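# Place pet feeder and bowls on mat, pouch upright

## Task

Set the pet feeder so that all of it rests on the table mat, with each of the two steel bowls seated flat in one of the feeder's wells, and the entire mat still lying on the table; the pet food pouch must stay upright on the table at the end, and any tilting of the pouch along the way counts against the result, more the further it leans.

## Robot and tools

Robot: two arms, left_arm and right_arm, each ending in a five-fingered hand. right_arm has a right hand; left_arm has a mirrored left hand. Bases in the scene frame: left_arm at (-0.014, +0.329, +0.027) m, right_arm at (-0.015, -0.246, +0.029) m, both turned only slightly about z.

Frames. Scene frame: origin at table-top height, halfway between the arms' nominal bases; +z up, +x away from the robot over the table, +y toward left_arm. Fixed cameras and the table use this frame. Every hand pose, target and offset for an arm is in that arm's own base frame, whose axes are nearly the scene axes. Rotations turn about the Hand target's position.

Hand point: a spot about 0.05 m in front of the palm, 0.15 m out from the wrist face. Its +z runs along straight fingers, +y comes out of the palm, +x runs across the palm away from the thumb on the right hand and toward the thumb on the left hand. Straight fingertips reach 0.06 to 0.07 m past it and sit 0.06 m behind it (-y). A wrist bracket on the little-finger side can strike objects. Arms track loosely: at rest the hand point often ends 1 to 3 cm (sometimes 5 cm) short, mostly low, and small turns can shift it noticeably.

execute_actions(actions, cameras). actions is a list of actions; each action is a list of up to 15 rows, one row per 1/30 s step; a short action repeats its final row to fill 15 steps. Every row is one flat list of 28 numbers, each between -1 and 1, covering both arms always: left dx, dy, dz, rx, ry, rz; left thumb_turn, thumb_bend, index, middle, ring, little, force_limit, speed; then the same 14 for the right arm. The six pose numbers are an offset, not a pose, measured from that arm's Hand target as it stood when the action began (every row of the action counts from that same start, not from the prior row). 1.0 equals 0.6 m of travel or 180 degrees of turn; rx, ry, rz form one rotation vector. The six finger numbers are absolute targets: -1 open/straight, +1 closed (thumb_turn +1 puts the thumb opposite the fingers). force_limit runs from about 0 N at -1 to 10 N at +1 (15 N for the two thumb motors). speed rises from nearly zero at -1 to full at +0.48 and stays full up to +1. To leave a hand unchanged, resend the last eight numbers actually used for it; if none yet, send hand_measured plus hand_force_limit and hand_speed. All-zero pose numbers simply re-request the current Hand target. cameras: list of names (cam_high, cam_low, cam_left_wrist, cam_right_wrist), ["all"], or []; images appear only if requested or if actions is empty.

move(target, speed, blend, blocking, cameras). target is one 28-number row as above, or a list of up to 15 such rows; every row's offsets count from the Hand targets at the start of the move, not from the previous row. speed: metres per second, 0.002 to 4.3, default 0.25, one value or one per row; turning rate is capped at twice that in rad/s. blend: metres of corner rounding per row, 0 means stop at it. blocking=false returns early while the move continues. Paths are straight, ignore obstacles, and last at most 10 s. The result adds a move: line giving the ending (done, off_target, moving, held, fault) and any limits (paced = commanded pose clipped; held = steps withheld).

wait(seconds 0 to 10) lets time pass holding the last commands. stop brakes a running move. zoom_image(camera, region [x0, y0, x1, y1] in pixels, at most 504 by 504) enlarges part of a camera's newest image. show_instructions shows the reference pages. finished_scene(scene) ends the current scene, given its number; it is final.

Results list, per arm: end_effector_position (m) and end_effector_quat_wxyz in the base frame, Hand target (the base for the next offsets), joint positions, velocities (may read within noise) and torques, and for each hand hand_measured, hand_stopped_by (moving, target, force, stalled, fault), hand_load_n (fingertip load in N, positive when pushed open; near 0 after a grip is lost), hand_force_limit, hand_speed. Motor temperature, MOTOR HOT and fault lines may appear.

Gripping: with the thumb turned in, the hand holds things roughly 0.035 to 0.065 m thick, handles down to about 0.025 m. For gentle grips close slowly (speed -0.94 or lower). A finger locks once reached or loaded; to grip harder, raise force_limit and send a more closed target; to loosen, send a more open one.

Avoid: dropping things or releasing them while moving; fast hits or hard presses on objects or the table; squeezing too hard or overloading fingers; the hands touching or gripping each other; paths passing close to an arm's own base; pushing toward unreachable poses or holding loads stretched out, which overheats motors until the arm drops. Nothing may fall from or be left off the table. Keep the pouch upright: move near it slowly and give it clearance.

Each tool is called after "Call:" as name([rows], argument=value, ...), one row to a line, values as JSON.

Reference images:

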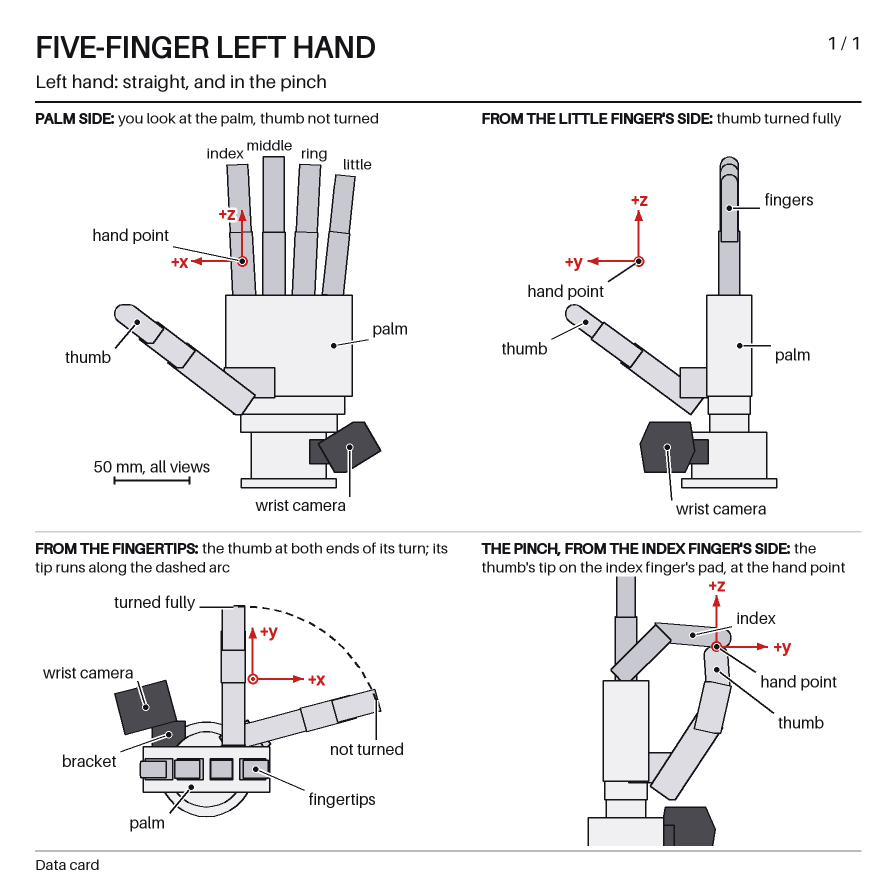

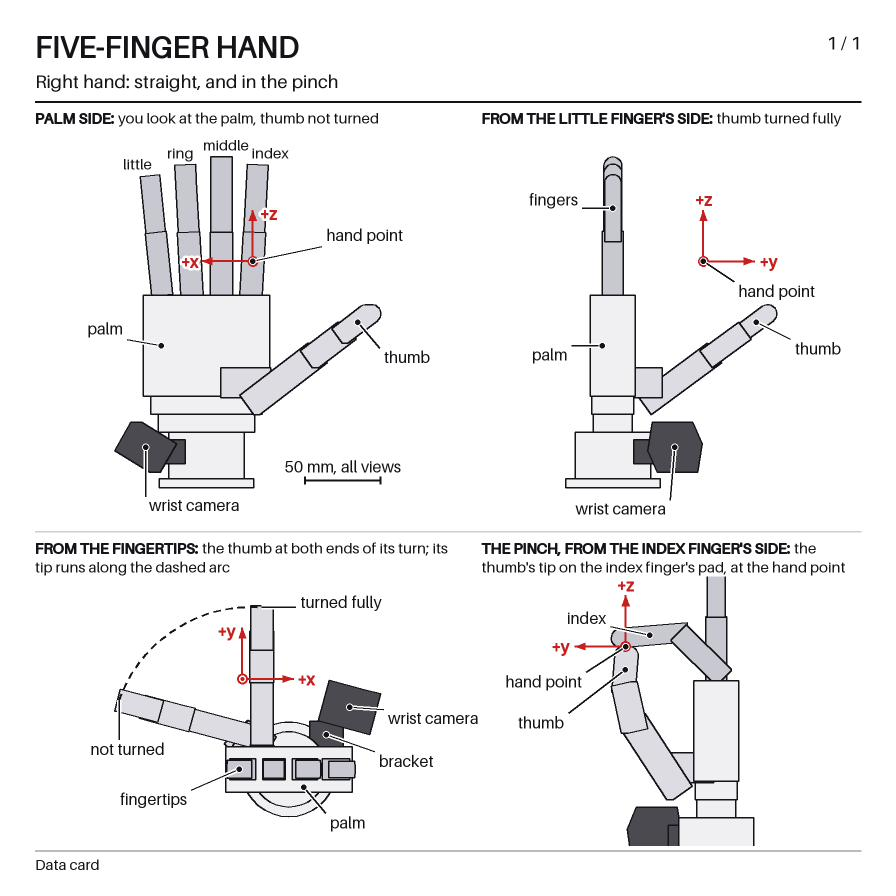

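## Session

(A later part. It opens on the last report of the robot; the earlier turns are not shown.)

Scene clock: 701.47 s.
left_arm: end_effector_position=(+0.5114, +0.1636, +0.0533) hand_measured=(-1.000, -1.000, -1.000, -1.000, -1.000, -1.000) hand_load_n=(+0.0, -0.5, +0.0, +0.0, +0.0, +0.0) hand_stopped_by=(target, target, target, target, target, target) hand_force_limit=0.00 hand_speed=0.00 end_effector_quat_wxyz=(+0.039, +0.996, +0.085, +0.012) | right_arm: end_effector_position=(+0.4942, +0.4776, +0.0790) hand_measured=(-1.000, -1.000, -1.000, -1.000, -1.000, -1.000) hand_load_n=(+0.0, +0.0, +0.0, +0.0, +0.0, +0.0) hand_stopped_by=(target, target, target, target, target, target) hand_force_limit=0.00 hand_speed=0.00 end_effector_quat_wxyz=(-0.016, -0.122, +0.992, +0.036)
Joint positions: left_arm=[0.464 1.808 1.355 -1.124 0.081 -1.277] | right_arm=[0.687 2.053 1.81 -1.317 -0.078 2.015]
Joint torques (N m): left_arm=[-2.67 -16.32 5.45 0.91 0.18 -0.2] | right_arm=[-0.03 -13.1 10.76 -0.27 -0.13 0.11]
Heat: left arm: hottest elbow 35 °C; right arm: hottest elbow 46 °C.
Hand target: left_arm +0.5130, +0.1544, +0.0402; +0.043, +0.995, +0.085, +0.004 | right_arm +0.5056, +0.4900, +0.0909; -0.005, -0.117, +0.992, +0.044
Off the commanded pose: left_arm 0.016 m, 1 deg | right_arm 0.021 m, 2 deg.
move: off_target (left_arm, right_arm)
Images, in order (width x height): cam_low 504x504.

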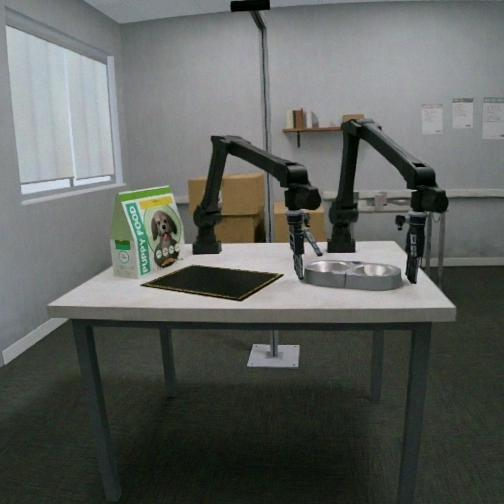

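Call:
move(target=[0.0057,-0.035,0,0,0,0,-1,-1,-1,-1,-1,-1,0,0,0,0,0,0,0,0,-1,-1,-1,-1,-1,-1,0,0], cameras=["cam_low"], speed=0.06)

Call:
zoom_image(camera="cam_low", region=[260, 180, 440, 310])

Scene clock: 713.90 s.
left_arm: end_effector_position=(+0.5151, +0.1571, +0.0510) hand_measured=(-1.000, -1.000, -1.000, -1.000, -1.000, -1.000) hand_load_n=(+0.0, +0.0, +0.0, +0.0, +0.0, +0.0) hand_stopped_by=(target, target, target, target, target, target) hand_force_limit=0.00 hand_speed=0.00 end_effector_quat_wxyz=(+0.035, +0.995, +0.096, +0.010) | right_arm: end_effector_position=(+0.4942, +0.4776, +0.0790) hand_measured=(-1.000, -1.000, -1.000, -1.000, -1.000, -1.000) hand_load_n=(+0.5, +0.0, +0.0, +0.0, +0.0, +0.0) hand_stopped_by=(target, target, target, target, target, target) hand_force_limit=0.00 hand_speed=0.00 end_effector_quat_wxyz=(-0.016, -0.121, +0.992, +0.036)
Joint positions: left_arm=[0.446 1.807 1.349 -1.118 0.072 -1.317] | right_arm=[0.687 2.053 1.81 -1.317 -0.078 2.015]
Joint torques (N m): left_arm=[-4.01 -17.55 4.29 1.02 0.52 -0.16] | right_arm=[-0.09 -13.1 10.77 -0.27 -0.13 0.1]
Heat: left arm: hottest elbow 35 °C; right arm: hottest elbow 44 °C.
Hand target: left_arm +0.5165, +0.1335, +0.0403; +0.043, +0.995, +0.085, +0.004 | right_arm +0.5056, +0.4900, +0.0909; -0.005, -0.117, +0.992, +0.044
Off the commanded pose: left_arm 0.026 m, 2 deg | right_arm 0.021 m, 2 deg.
move: off_target (left_arm, right_arm)
Images, in order (width x height): cam_low 504x504.

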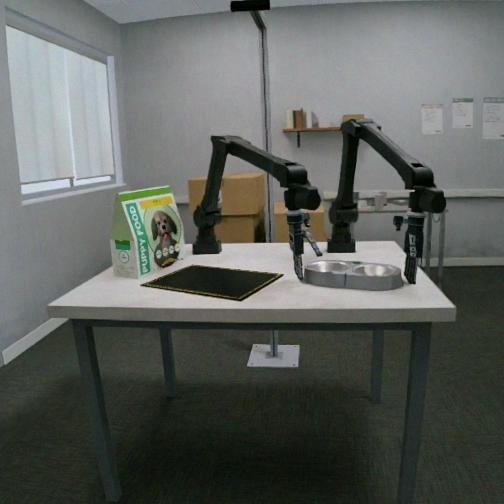

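Scaled by 2.800 from the camera's 504x504 image, which has a finer 720x720 frame.

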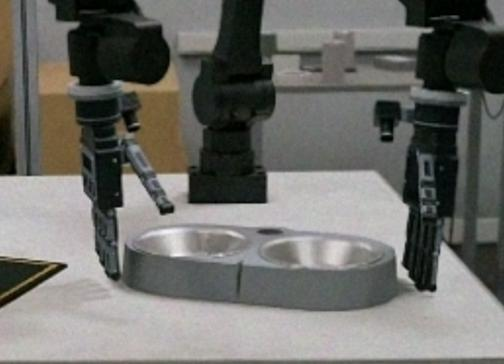

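Call:
move(target=[0.0068,-0.042,0.01,0,0,0,-1,-1,-1,-1,-1,-1,0,0,-0.0094,0.0388,0,0,0,0,-1,-1,-1,-1,-1,-1,0,0], cameras=["cam_low"], speed=0.06)

Call:
zoom_image(camera="cam_low", region=[260, 180, 440, 310])

Scene clock: 724.57 s.
left_arm: end_effector_position=(+0.5199, +0.1352, +0.0504) hand_measured=(-1.000, -1.000, -1.000, -1.000, -1.000, -1.000) hand_load_n=(+0.0, +0.0, +0.0, +0.0, +0.0, +0.0) hand_stopped_by=(target, target, target, target, target, target) hand_force_limit=0.00 hand_speed=0.00 end_effector_quat_wxyz=(+0.030, +0.995, +0.096, +0.008) | right_arm: end_effector_position=(+0.4928, +0.4938, +0.0797) hand_measured=(-1.000, -1.000, -1.000, -1.000, -1.000, -1.000) hand_load_n=(+0.0, +0.0, +0.0, +0.5, +0.0, +0.0) hand_stopped_by=(target, target, target, target, target, target) hand_force_limit=0.00 hand_speed=0.00 end_effector_quat_wxyz=(-0.016, -0.117, +0.993, +0.032)
Joint positions: left_arm=[0.399 1.796 1.334 -1.112 0.062 -1.363] | right_arm=[0.711 2.079 1.858 -1.34 -0.07 2.048]
Joint torques (N m): left_arm=[-4.19 -18.2 4.49 0.65 0.91 -0.11] | right_arm=[0.62 -13.22 10.99 -0.09 -0.37 0.12]
Heat: left arm: hottest elbow 35 °C; right arm: hottest elbow 44 °C.
Hand target: left_arm +0.5205, +0.1083, +0.0462; +0.043, +0.995, +0.085, +0.004 | right_arm +0.4999, +0.5133, +0.0907; -0.005, -0.117, +0.992, +0.044
Off the commanded pose: left_arm 0.027 m, 2 deg | right_arm 0.024 m, 2 deg.
move: off_target (left_arm, right_arm)
Images, in order (width x height): cam_low 504x504.

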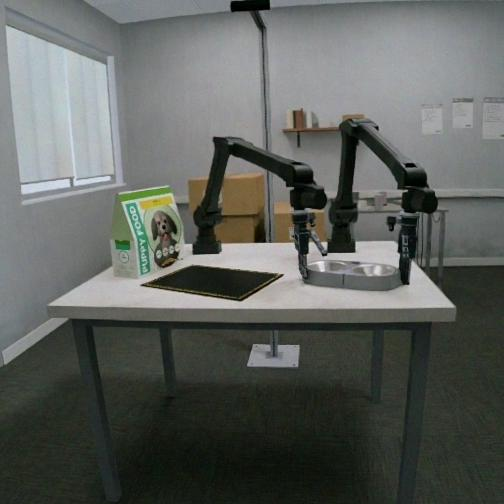

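Scaled by 2.800 from the camera's 504x504 image, which has a finer 720x720 frame.

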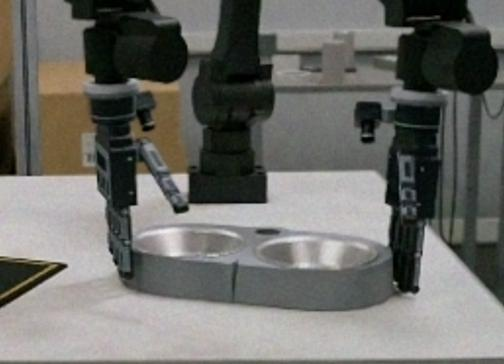

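Call:
move(target=[0.0045,-0.03,0,0,0,0,-1,-1,-1,-1,-1,-1,0,0,-0.0063,0.03,0,0,0,0,-1,-1,-1,-1,-1,-1,0,0], cameras=["all"], speed=0.06)

Call:
zoom_image(camera="cam_low", region=[260, 180, 440, 310])

Call:
zoom_image(camera="cam_high", region=[220, 80, 370, 230])

Scene clock: 736.67 s.
left_arm: end_effector_position=(+0.5234, +0.1297, +0.0502) hand_measured=(-1.000, -1.000, -1.000, -1.000, -1.000, -1.000) hand_load_n=(+0.0, +0.0, +0.0, +0.0, +0.5, +0.0) hand_stopped_by=(target, target, target, target, target, target) hand_force_limit=0.00 hand_speed=0.00 end_effector_quat_wxyz=(+0.024, +0.994, +0.101, +0.012) | right_arm: end_effector_position=(+0.4930, +0.4923, +0.0775) hand_measured=(-1.000, -1.000, -1.000, -1.000, -1.000, -1.000) hand_load_n=(+0.0, +0.0, +0.0, +0.0, +0.5, +0.0) hand_stopped_by=(target, target, target, target, target, target) hand_force_limit=0.00 hand_speed=0.00 end_effector_quat_wxyz=(-0.024, -0.108, +0.994, +0.019)
Joint positions: left_arm=[0.383 1.789 1.325 -1.096 0.053 -1.392] | right_arm=[0.714 2.096 1.885 -1.377 -0.058 2.068]
Joint torques (N m): left_arm=[-5.66 -18.2 4.27 0.34 1.22 -0.25] | right_arm=[2.32 -13.04 11.69 0.72 -0.84 0.11]
Heat: left arm: hottest elbow 35 °C; right arm: hottest elbow 47 °C.
Hand target: left_arm +0.5233, +0.0903, +0.0463; +0.043, +0.995, +0.085, +0.004 | right_arm +0.4961, +0.5313, +0.0907; -0.005, -0.117, +0.992, +0.044
Off the commanded pose: left_arm 0.040 m, 3 deg | right_arm 0.041 m, 4 deg.
move: off_target (left_arm, right_arm)

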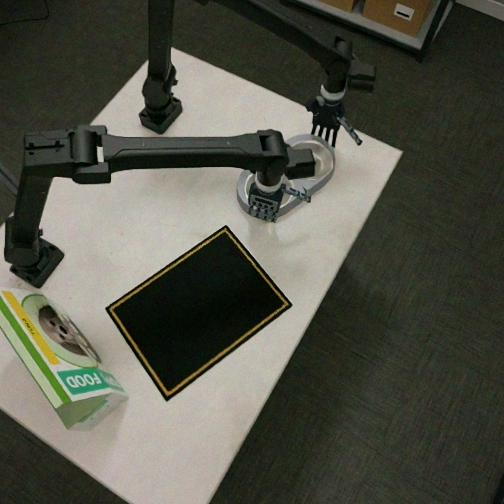

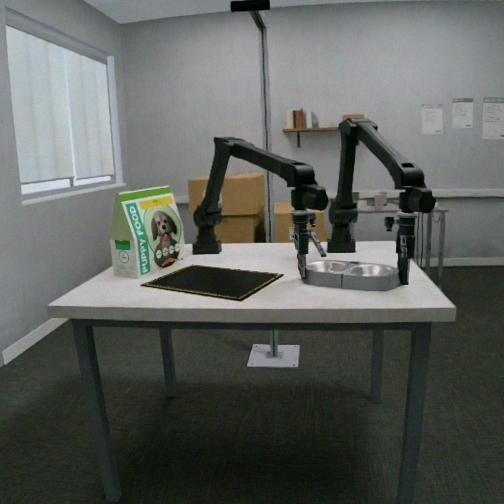

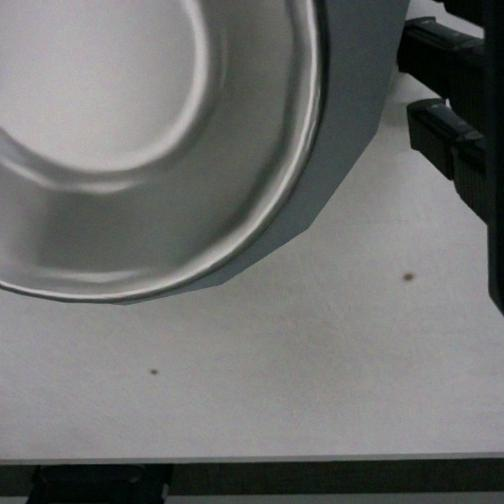

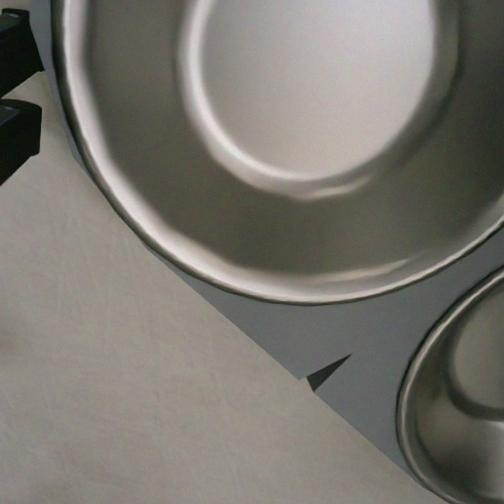

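Scaled by 2.800 from the camera's 504x504 image, which has a finer 720x720 frame.

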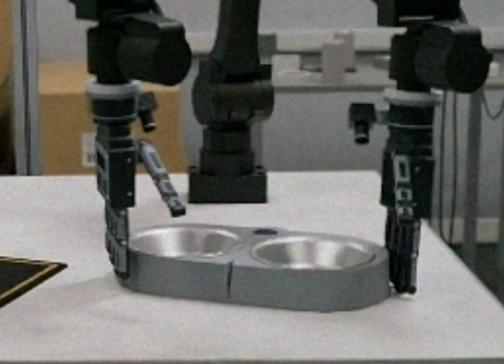

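Scaled by 3.360 from the camera's 504x504 image, which has a finer 720x720 frame.

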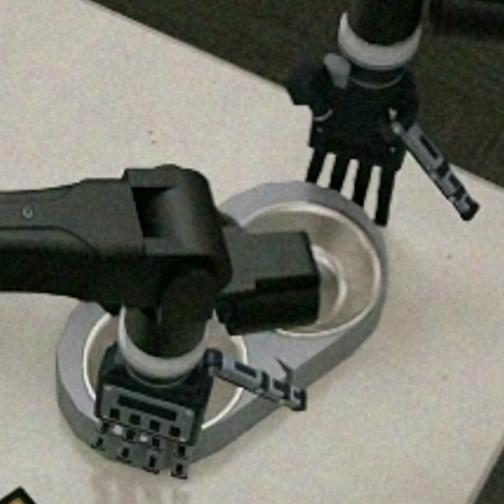

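Call:
move(target=[0.0045,-0.03,0,0,0,0,-1,-1,-0.75,-0.75,-0.75,-0.75,-0.6,-0.9,-0.0063,0.03,0,0,0,0,-1,-1,-0.75,-0.75,-0.75,-0.75,-0.6,-0.9], cameras=["all"], speed=0.06)

Call:
zoom_image(camera="cam_low", region=[260, 180, 440, 310])

Scene clock: 757.97 s.
left_arm: end_effector_position=(+0.5252, +0.1272, +0.0493) hand_measured=(-1.000, -1.000, -0.750, -0.928, -0.994, -0.964) hand_load_n=(+0.0, -0.5, +0.0, +2.5, +3.0, +5.5) hand_stopped_by=(target, target, target, force, force, force) hand_force_limit=-0.60 hand_speed=-0.90 end_effector_quat_wxyz=(+0.014, +0.994, +0.107, +0.014) | right_arm: end_effector_position=(+0.4933, +0.4930, +0.0750) hand_measured=(-1.000, -1.000, -0.852, -0.992, -0.992, -0.964) hand_load_n=(+0.0, +0.0, +2.0, +0.5, +2.5, +5.0) hand_stopped_by=(target, target, force, force, force, force) hand_force_limit=-0.60 hand_speed=-0.90 end_effector_quat_wxyz=(-0.030, -0.106, +0.994, +0.008)
Joint positions: left_arm=[0.37 1.783 1.317 -1.085 0.034 -1.416] | right_arm=[0.719 2.116 1.916 -1.411 -0.047 2.077]
Joint torques (N m): left_arm=[-7.41 -18.32 4.01 0.1 1.86 -0.33] | right_arm=[3.78 -12.75 12.27 1.28 -1.35 0.18]
Motor temperatures (°C): left_arm=[27 32 34 28 29 29] | right_arm=[29 35 51 24 26 26]
Heat: left arm: hottest elbow 34 °C; right arm: hottest elbow 51 °C.
Hand target: left_arm +0.5260, +0.0722, +0.0463; +0.043, +0.995, +0.085, +0.004 | right_arm +0.4922, +0.5494, +0.0907; -0.005, -0.117, +0.992, +0.044
Off the commanded pose: left_arm 0.055 m, 4 deg | right_arm 0.058 m, 5 deg.
joint sent to its limit (right arm) — joint 6 (wrist roll), upper limit. The joint targets are off in position, not in orientation.
move: off_target (left_arm, right_arm)

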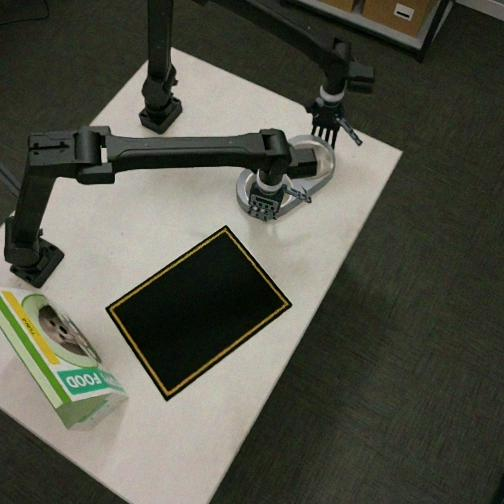

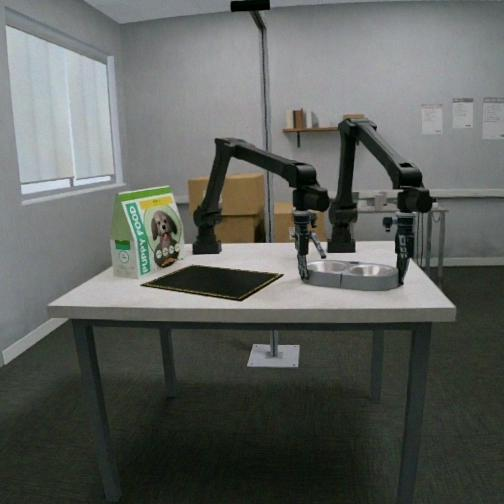

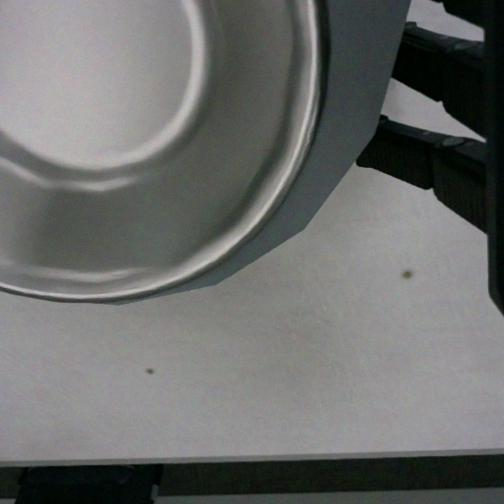

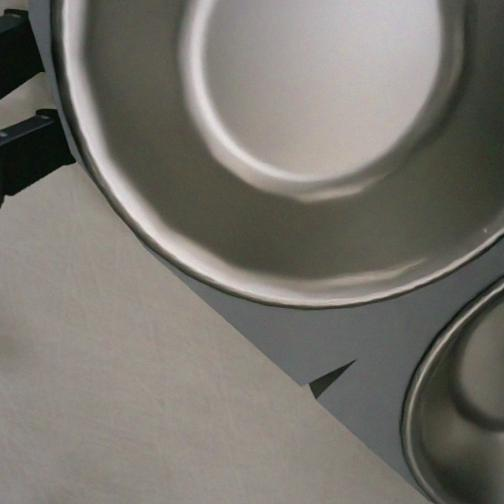

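Scaled by 2.800 from the camera's 504x504 image, which has a finer 720x720 frame.

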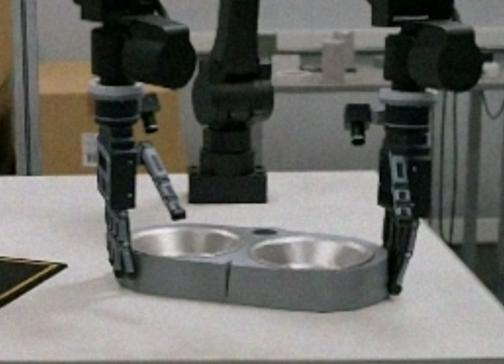

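Call:
move([
  [0,-0.033,0,0,0,0,-1,-1,-0.5,-0.751,-0.751,-0.751,-0.4,-0.9,0,0.033,0,0,0,0,-1,-1,-0.751,-0.751,-0.751,-0.751,-0.4,-0.9],
  [0,-0.033,0.06,0,0,0,-1,-1,-0.5,-0.751,-0.751,-0.751,-0.4,-0.9,0,0.033,0.06,0,0,0,-1,-1,-0.751,-0.751,-0.751,-0.751,-0.4,-0.9],
], cameras=["all"], speed=0.06)

Call:
zoom_image(camera="cam_low", region=[260, 180, 440, 310])

Scene clock: 780.03 s.
left_arm: end_effector_position=(+0.5172, +0.1162, +0.0569) hand_measured=(-1.000, -1.000, -0.696, -0.920, -0.986, -0.964) hand_load_n=(+0.0, +0.0, +2.0, +1.0, +4.5, +7.0) hand_stopped_by=(target, target, force, force, force, force) hand_force_limit=-0.40 hand_speed=-0.90 end_effector_quat_wxyz=(+0.007, +0.993, +0.115, +0.004) | right_arm: end_effector_position=(+0.4877, +0.4872, +0.0765) hand_measured=(-1.000, -1.000, -0.844, -0.976, -0.986, -0.964) hand_load_n=(+0.0, +0.0, +0.5, +0.5, +6.0, +9.5) hand_stopped_by=(target, target, force, force, force, force) hand_force_limit=-0.40 hand_speed=-0.90 end_effector_quat_wxyz=(-0.062, -0.103, +0.993, -0.020)
Joint positions: left_arm=[0.347 1.753 1.302 -1.115 0.015 -1.455] | right_arm=[0.72 2.157 1.999 -1.537 -0.038 2.081]
Joint torques (N m): left_arm=[-8.53 -20.01 7.31 -1.47 2.6 -0.31] | right_arm=[4.95 -15.38 14.68 1.61 -2.02 0.14]
Motor temperatures (°C): left_arm=[28 32 34 28 34 29] | right_arm=[29 34 50 24 28 26]
Heat: left arm: hottest elbow 34 °C; right arm: hottest elbow 50 °C.
Hand target: left_arm +0.5260, +0.0525, +0.0822; +0.043, +0.995, +0.085, +0.004 | right_arm +0.4924, +0.5691, +0.1269; -0.005, -0.117, +0.992, +0.044
Off the commanded pose: left_arm 0.069 m, 5 deg | right_arm 0.096 m, 10 deg.
joint sent to its limit (right arm) — joint 6 (wrist roll), upper limit. The joint targets are off in position, not in orientation.
move: off_target (left_arm, right_arm)

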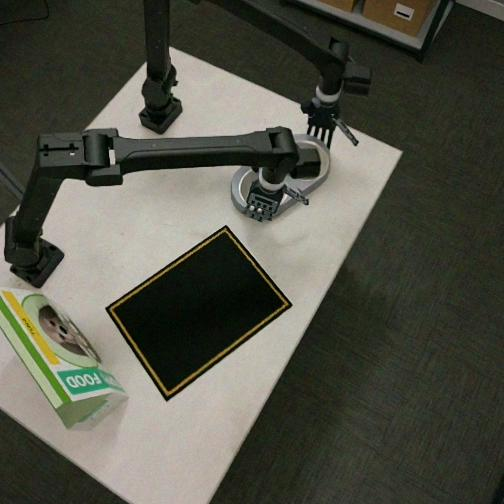

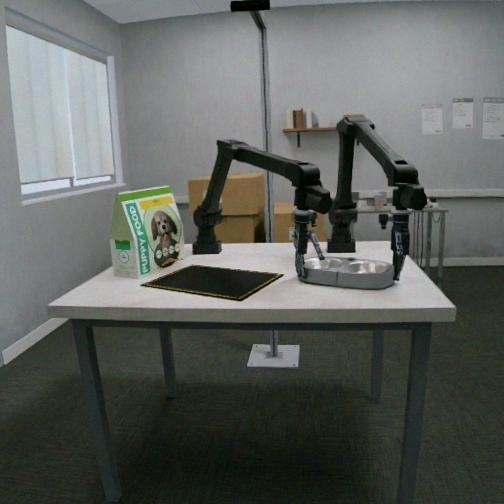

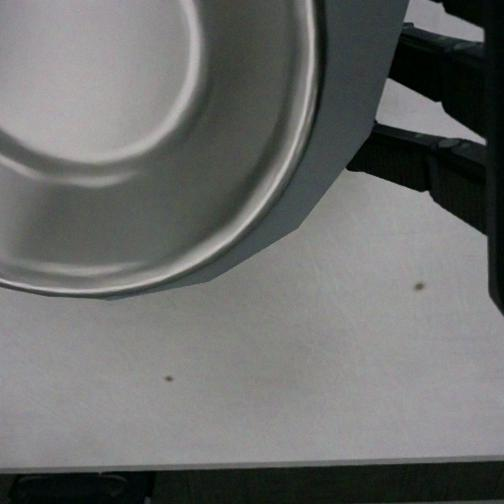

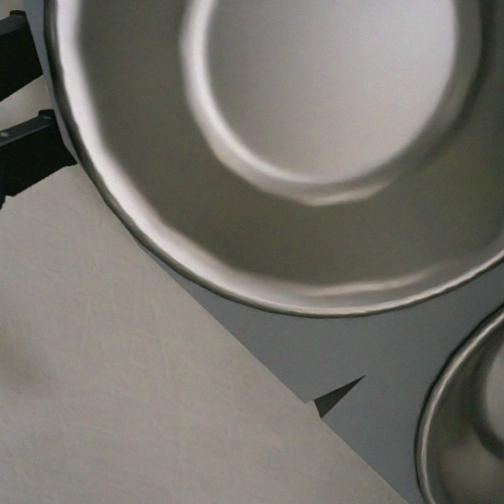

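Scaled by 2.800 from the camera's 504x504 image, which has a finer 720x720 frame.

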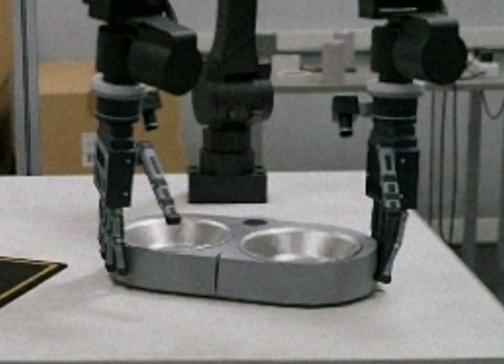

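Call:
zoom_image(camera="cam_low", region=[285, 240, 415, 300])

Scaled by 3.877 from the camera's 504x504 image, which has a finer 720x720 frame.

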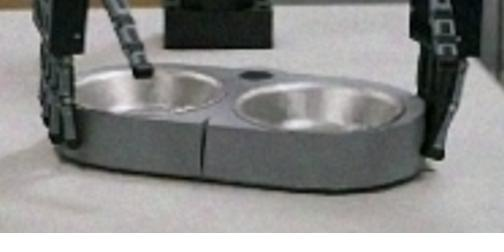

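Call:
move([
  [0,-0.02,0.04,0,0,0,-1,-1,-0.5,-0.751,-0.751,-0.751,-0.4,-0.9,0,0.02,0.04,0,0,0,-1,-1,-0.751,-0.751,-0.751,-0.751,-0.4,-0.9],
], cameras=["cam_low"], speed=0.06)

Call:
zoom_image(camera="cam_low", region=[285, 240, 415, 300])

Scene clock: 812.77 s.
left_arm: end_effector_position=(+0.5149, +0.1163, +0.0784) hand_measured=(-1.000, -1.000, -0.696, -0.920, -0.986, -0.964) hand_load_n=(+0.0, +0.0, +3.0, +1.0, +5.5, +8.0) hand_stopped_by=(target, target, force, force, force, force) hand_force_limit=-0.40 hand_speed=-0.90 end_effector_quat_wxyz=(+0.000, +0.992, +0.123, +0.005) | right_arm: end_effector_position=(+0.4891, +0.4892, +0.0979) hand_measured=(-1.000, -1.000, -0.844, -0.976, -0.986, -0.964) hand_load_n=(+0.0, +0.0, +0.0, +0.0, +6.0, +13.5) hand_stopped_by=(target, target, force, force, force, force) hand_force_limit=-0.40 hand_speed=-0.90 end_effector_quat_wxyz=(-0.068, -0.108, +0.991, -0.030)
Joint positions: left_arm=[0.343 1.718 1.317 -1.159 0.001 -1.474] | right_arm=[0.723 2.177 2.091 -1.631 -0.03 2.076]
Joint torques (N m): left_arm=[-9.88 -19.37 8.1 -1.85 3.05 -0.32] | right_arm=[5.54 -15.56 15.17 2.17 -2.51 0.2]
Motor temperatures (°C): left_arm=[28 34 34 28 43 29] | right_arm=[29 34 59 25 32 26]
Heat: left arm: hottest wrist yaw 43 °C; right arm: hottest elbow 59 °C.
Hand target: left_arm +0.5259, +0.0404, +0.1062; +0.043, +0.995, +0.085, +0.004 | right_arm +0.4923, +0.5812, +0.1510; -0.005, -0.117, +0.992, +0.044
Off the commanded pose: left_arm 0.081 m, 7 deg | right_arm 0.106 m, 11 deg.
joint sent to its limit (right arm) — joint 6 (wrist roll), upper limit. The joint targets are off in position, not in orientation.
move: off_target (left_arm, right_arm)
Images, in order (width x height): cam_low 504x504.

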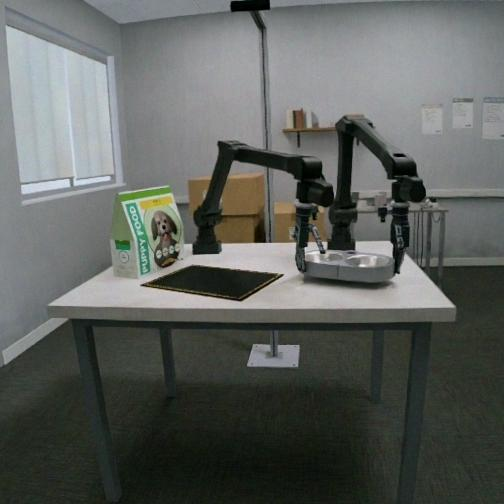

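Scaled by 3.877 from the camera's 504x504 image, which has a finer 720x720 frame.

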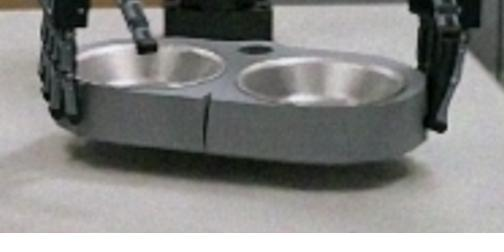

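Call:
move([
  [0.0107,-0.333,0.016,0,0,0,-1,-1,-0.5,-0.751,-0.751,-0.751,-0.4,-0.9,-0.0087,-0.333,0.016,0,0,0,-1,-1,-0.751,-0.751,-0.751,-0.751,-0.4,-0.9],
], cameras=["all"], speed=0.1)

Scene clock: 849.43 s.
left_arm: end_effector_position=(+0.5293, -0.0736, +0.0894) hand_measured=(-1.000, -1.000, -0.696, -0.920, -0.986, -0.966) hand_load_n=(+0.0, +0.0, +0.0, +0.0, +4.0, +16.5) hand_stopped_by=(target, target, force, force, force, force) hand_force_limit=-0.40 hand_speed=-0.90 end_effector_quat_wxyz=(-0.010, +0.994, +0.107, -0.005) | right_arm: end_effector_position=(+0.4791, +0.3039, +0.1126) hand_measured=(-1.000, -1.000, -0.846, -0.976, -0.986, -0.964) hand_load_n=(+0.0, +0.0, +3.0, +1.0, +8.0, +8.5) hand_stopped_by=(target, target, force, force, force, force) hand_force_limit=-0.40 hand_speed=-0.90 end_effector_quat_wxyz=(-0.074, -0.088, +0.993, -0.033)
Joint positions: left_arm=[-0.05 1.691 1.317 -1.21 -0.018 -1.837] | right_arm=[0.482 1.849 1.608 -1.493 0.004 1.877]
Joint torques (N m): left_arm=[-10.99 -18.14 8.79 -0.08 3.72 -0.7] | right_arm=[5.66 -15.21 9.7 2.92 -3.61 0.03]
Motor temperatures (°C): left_arm=[28 32 36 28 54 29] | right_arm=[29 35 61 25 39 26]
Heat: left arm: hottest wrist yaw 54 °C; right arm: hottest elbow 61 °C.
Hand target: left_arm +0.5323, -0.1594, +0.1159; +0.043, +0.995, +0.085, +0.004 | right_arm +0.4870, +0.3814, +0.1605; -0.005, -0.117, +0.992, +0.044
Off the commanded pose: left_arm 0.090 m, 7 deg | right_arm 0.092 m, 12 deg.
move: off_target (left_arm, right_arm)

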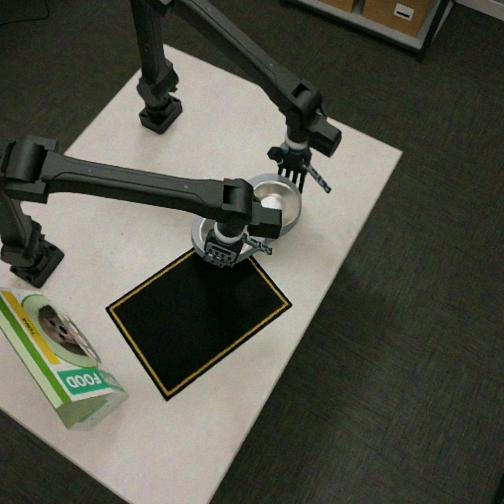

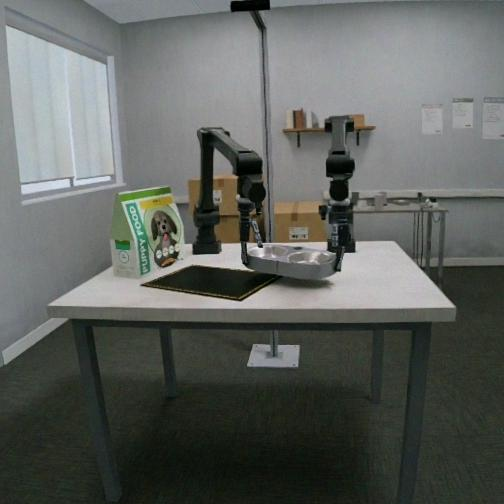

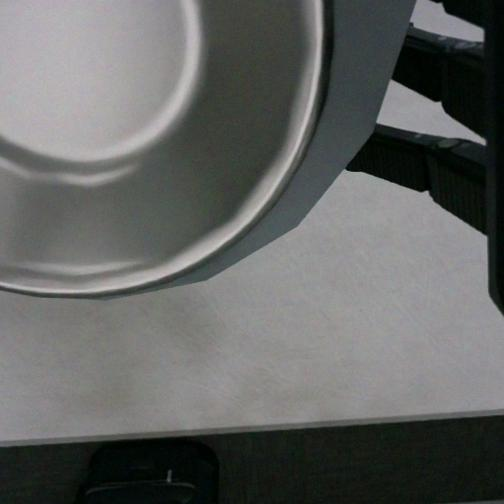

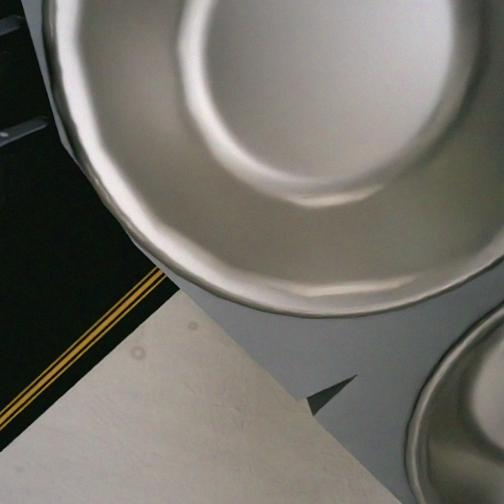

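Call:
move([
  [0.0375,-0.4457,0,0,0,-0.105,-1,-1,-0.5,-0.751,-0.751,-0.751,-0.4,-0.9,0.013,-0.426,0,0,0,-0.0778,-1,-1,-0.751,-0.751,-0.751,-0.751,-0.4,-0.9],
], cameras=["all"], speed=0.1)

Scene clock: 889.10 s.
left_arm: end_effector_position=(+0.5732, -0.3186, +0.0784) hand_measured=(-1.000, -1.000, -0.696, -0.920, -0.986, -0.966) hand_load_n=(+0.0, +0.0, +3.0, +0.0, +2.0, +12.5) hand_stopped_by=(target, target, force, force, force, force) hand_force_limit=-0.40 hand_speed=-0.90 end_effector_quat_wxyz=(-0.014, +0.999, -0.032, -0.020) | right_arm: end_effector_position=(+0.4709, +0.0770, +0.1292) hand_measured=(-1.000, -1.000, -0.846, -0.976, -0.986, -0.964) hand_load_n=(+0.0, +0.0, +1.5, +2.5, +10.5, +2.0) hand_stopped_by=(target, target, force, force, force, force) hand_force_limit=-0.40 hand_speed=-0.90 end_effector_quat_wxyz=(-0.059, +0.031, +0.998, -0.004)
Joint positions: left_arm=[-0.441 2.015 1.767 -1.369 -0.01 -1.948] | right_arm=[0.044 1.604 1.32 -1.406 -0.001 1.677]
Joint torques (N m): left_arm=[-11.63 -22.18 13.46 0.38 3.42 -0.29] | right_arm=[4.19 -11.4 8.61 1.98 -3.42 -0.05]
Motor temperatures (°C): left_arm=[29 34 38 28 72 29] | right_arm=[29 35 54 25 55 26]
Heat: left arm: hottest wrist yaw 72 °C; right arm: hottest wrist yaw 55 °C.
Hand target: left_arm +0.5549, -0.4269, +0.1160; +0.043, +0.996, -0.079, -0.003 | right_arm +0.4948, +0.1259, +0.1606; +0.000, +0.004, +0.999, +0.044
Off the commanded pose: left_arm 0.116 m, 9 deg | right_arm 0.063 m, 9 deg.
move: off_target (left_arm, right_arm)

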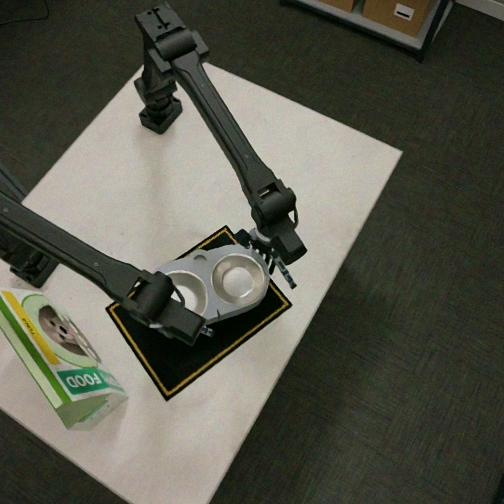

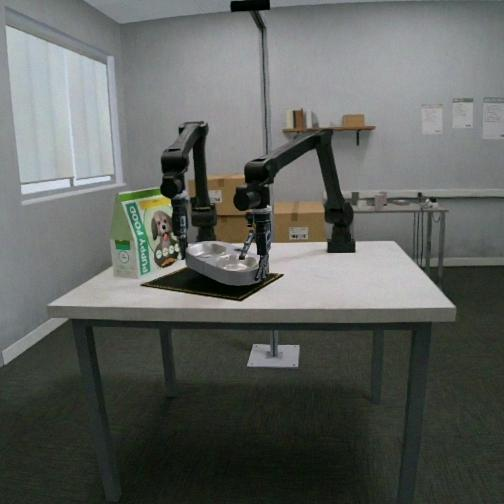

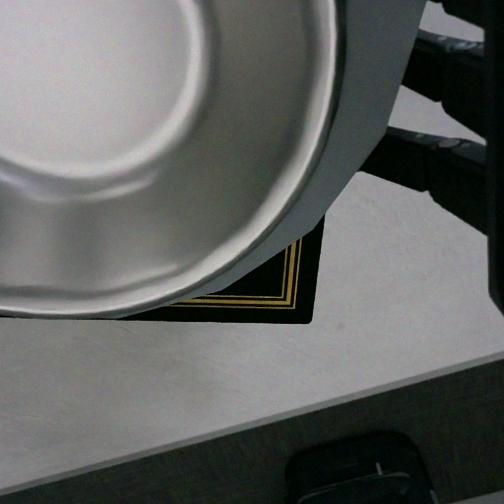

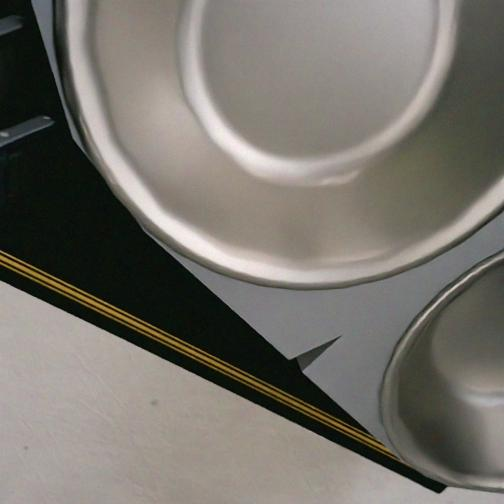

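Call:
move([
  [-0.0383,-0.131,0,0,0,-0.0278,-1,-1,-0.5,-0.751,-0.751,-0.751,-0.4,-0.9,-0.044,-0.122,-0.033,0,0,-0.0278,-1,-1,-0.751,-0.751,-0.751,-0.751,-0.4,-0.9],
  [-0.0383,-0.131,-0.06,0,0,-0.0278,-1,-1,-0.5,-0.751,-0.751,-0.751,-0.4,-0.9,-0.044,-0.122,-0.115,0,0,-0.0278,-1,-1,-0.751,-0.751,-0.751,-0.751,-0.4,-0.9],
], cameras=["all"], speed=0.08, blend=[0.01,0])

Call:
zoom_image(camera="cam_low", region=[140, 220, 300, 310])

Scene clock: 933.07 s.
left_arm: end_effector_position=(+0.5673, -0.3944, +0.0637) hand_measured=(-1.000, -1.000, -0.696, -0.920, -0.986, -0.966) hand_load_n=(+0.0, -0.5, +0.0, +0.0, +5.5, +12.5) hand_stopped_by=(target, target, force, force, force, force) hand_force_limit=-0.40 hand_speed=-0.90 end_effector_quat_wxyz=(-0.012, +0.997, -0.079, -0.016) | right_arm: end_effector_position=(+0.4393, +0.0115, +0.0781) hand_measured=(-1.000, -1.000, -0.846, -0.976, -0.986, -0.964) hand_load_n=(+0.0, +0.0, +2.5, +0.0, +10.5, +3.0) hand_stopped_by=(target, target, force, force, force, force) hand_force_limit=-0.40 hand_speed=-0.90 end_effector_quat_wxyz=(-0.038, +0.072, +0.997, +0.000)
Joint positions: left_arm=[-0.545 2.116 1.892 -1.384 -0.007 -1.957] | right_arm=[-0.107 1.539 1.097 -1.205 0.002 1.609]
Joint torques (N m): left_arm=[-12.22 -22.59 10.86 1.57 3.3 -0.42] | right_arm=[3.96 -7.59 8.27 1.77 -3.49 -0.01]
Motor temperatures (°C): left_arm=[29 34 42 28 79 29] | right_arm=[29 37 51 25 63 26]
Heat: left arm: hottest wrist yaw 79 °C; right arm: hottest wrist yaw 63 °C.
Hand target: left_arm +0.5320, -0.5053, +0.0798; +0.043, +0.991, -0.123, -0.005 | right_arm +0.4685, +0.0526, +0.0915; +0.002, +0.048, +0.998, +0.044
Off the commanded pose: left_arm 0.118 m, 8 deg | right_arm 0.052 m, 7 deg.
move: off_target (left_arm, right_arm)

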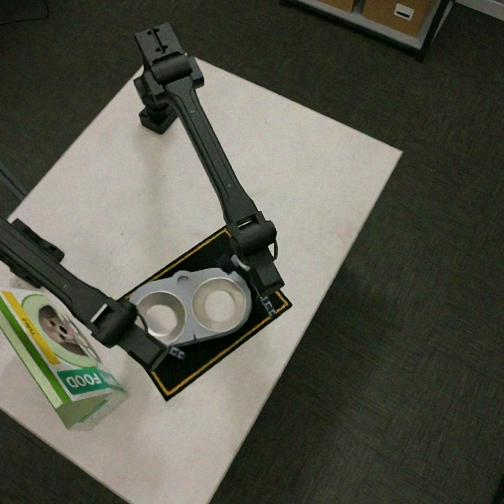

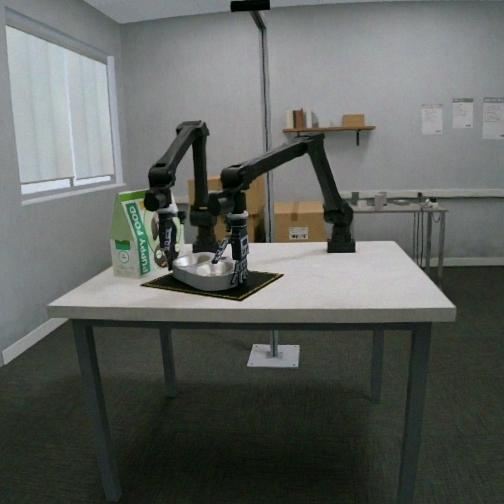

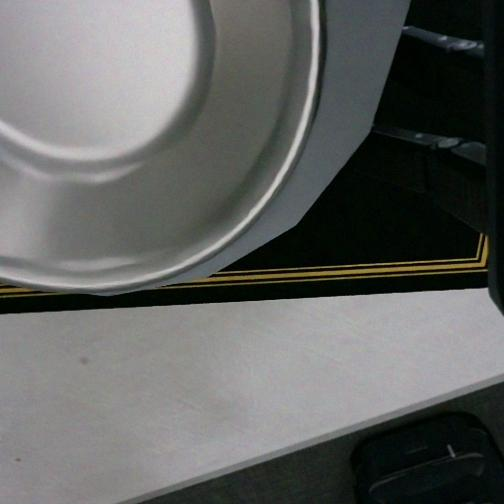

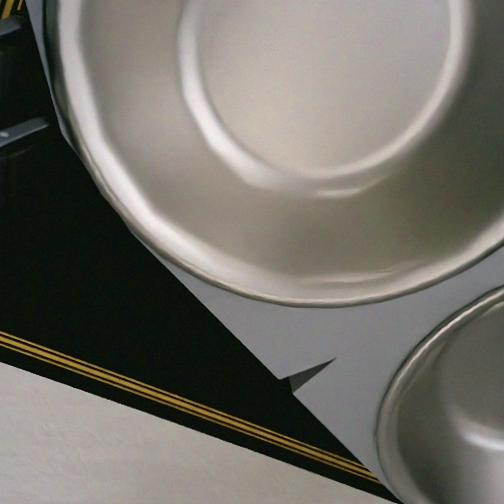

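Scaled by 3.150 from the camera's 504x504 image, which has a finer 720x720 frame.

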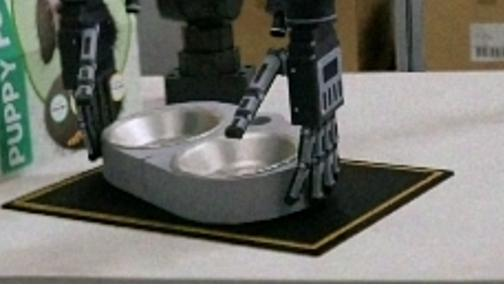

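Call:
move([
  [0,0,-0.058,0,0,0,-1,-1,-0.5,-0.751,-0.751,-0.751,-0.4,-0.9,0,0,-0.03,0,0,0,-1,-1,-0.751,-0.751,-0.751,-0.751,-0.4,-0.9],
  [0.075,0.19,-0.058,0,0,0,-1,-1,-0.5,-0.751,-0.751,-0.751,-0.4,-0.9,-0.0525,-0.07,-0.03,0,0,0,-1,-1,-0.751,-0.751,-0.751,-0.751,-0.4,-0.9],
], cameras=["all"], speed=0.1, blend=[0.005,0])

Call:
zoom_image(camera="cam_low", region=[140, 220, 300, 310])

Scene clock: 954.07 s.
left_arm: end_effector_position=(+0.5805, -0.3955, +0.0574) hand_measured=(-1.000, -1.000, -0.696, -0.920, -0.986, -0.964) hand_load_n=(+0.0, +0.0, +0.0, -0.5, +0.0, +1.0) hand_stopped_by=(target, target, force, force, force, force) hand_force_limit=-0.40 hand_speed=-0.90 end_effector_quat_wxyz=(+0.042, +0.992, -0.120, +0.003) | right_arm: end_effector_position=(+0.4350, +0.0070, +0.0656) hand_measured=(-1.000, -1.000, -0.844, -0.976, -0.986, -0.964) hand_load_n=(+0.0, +0.0, +0.0, +0.0, +2.5, +0.0) hand_stopped_by=(target, target, force, force, force, force) hand_force_limit=-0.40 hand_speed=-0.90 end_effector_quat_wxyz=(-0.012, +0.054, +0.998, +0.037)
Joint positions: left_arm=[-0.506 2.113 1.848 -1.268 0.075 -1.838] | right_arm=[-0.157 1.527 1.03 -1.105 -0.071 1.521]
Joint torques (N m): left_arm=[-0.44 -23.3 5.07 1.06 0.4 0.11] | right_arm=[-0.38 -8.94 6.05 0.35 -0.69 -0.13]
Motor temperatures (°C): left_arm=[29 35 43 28 80 29] | right_arm=[29 35 48 25 65 26]
Heat: left arm: hottest wrist yaw 80 °C; right arm: hottest wrist yaw 65 °C.
Hand target: left_arm +0.5770, -0.3914, +0.0452; +0.043, +0.991, -0.123, -0.005 | right_arm +0.4369, +0.0105, +0.0736; +0.002, +0.048, +0.998, +0.044
Off the commanded pose: left_arm 0.014 m, 1 deg | right_arm 0.009 m, 2 deg.
move: off_target (left_arm)

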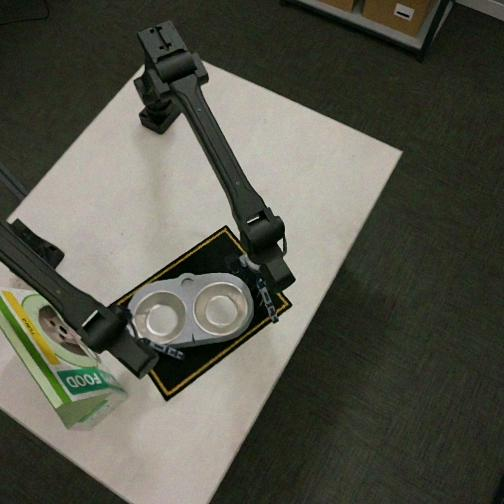

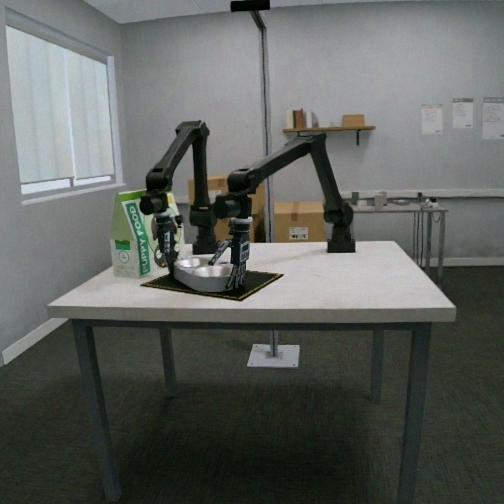

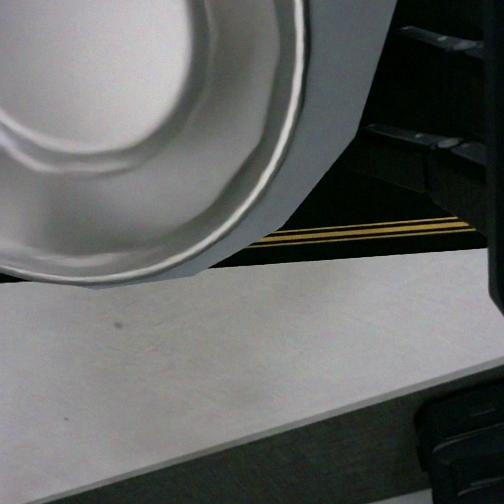

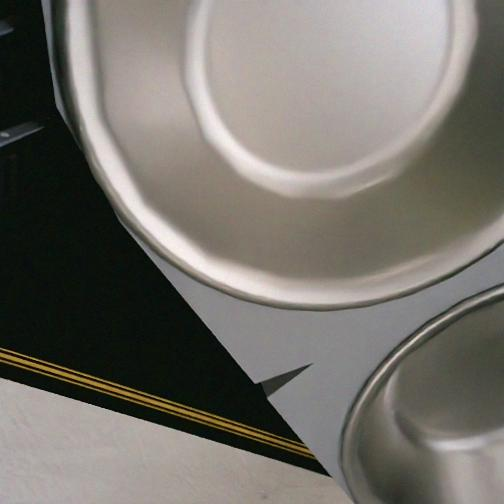

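Scaled by 3.150 from the camera's 504x504 image, which has a finer 720x720 frame.

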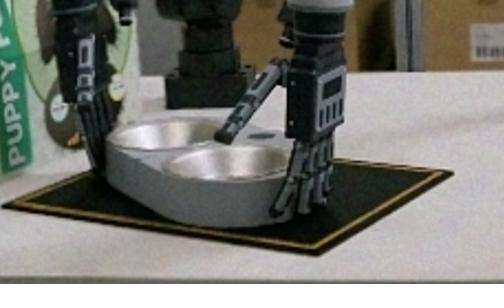

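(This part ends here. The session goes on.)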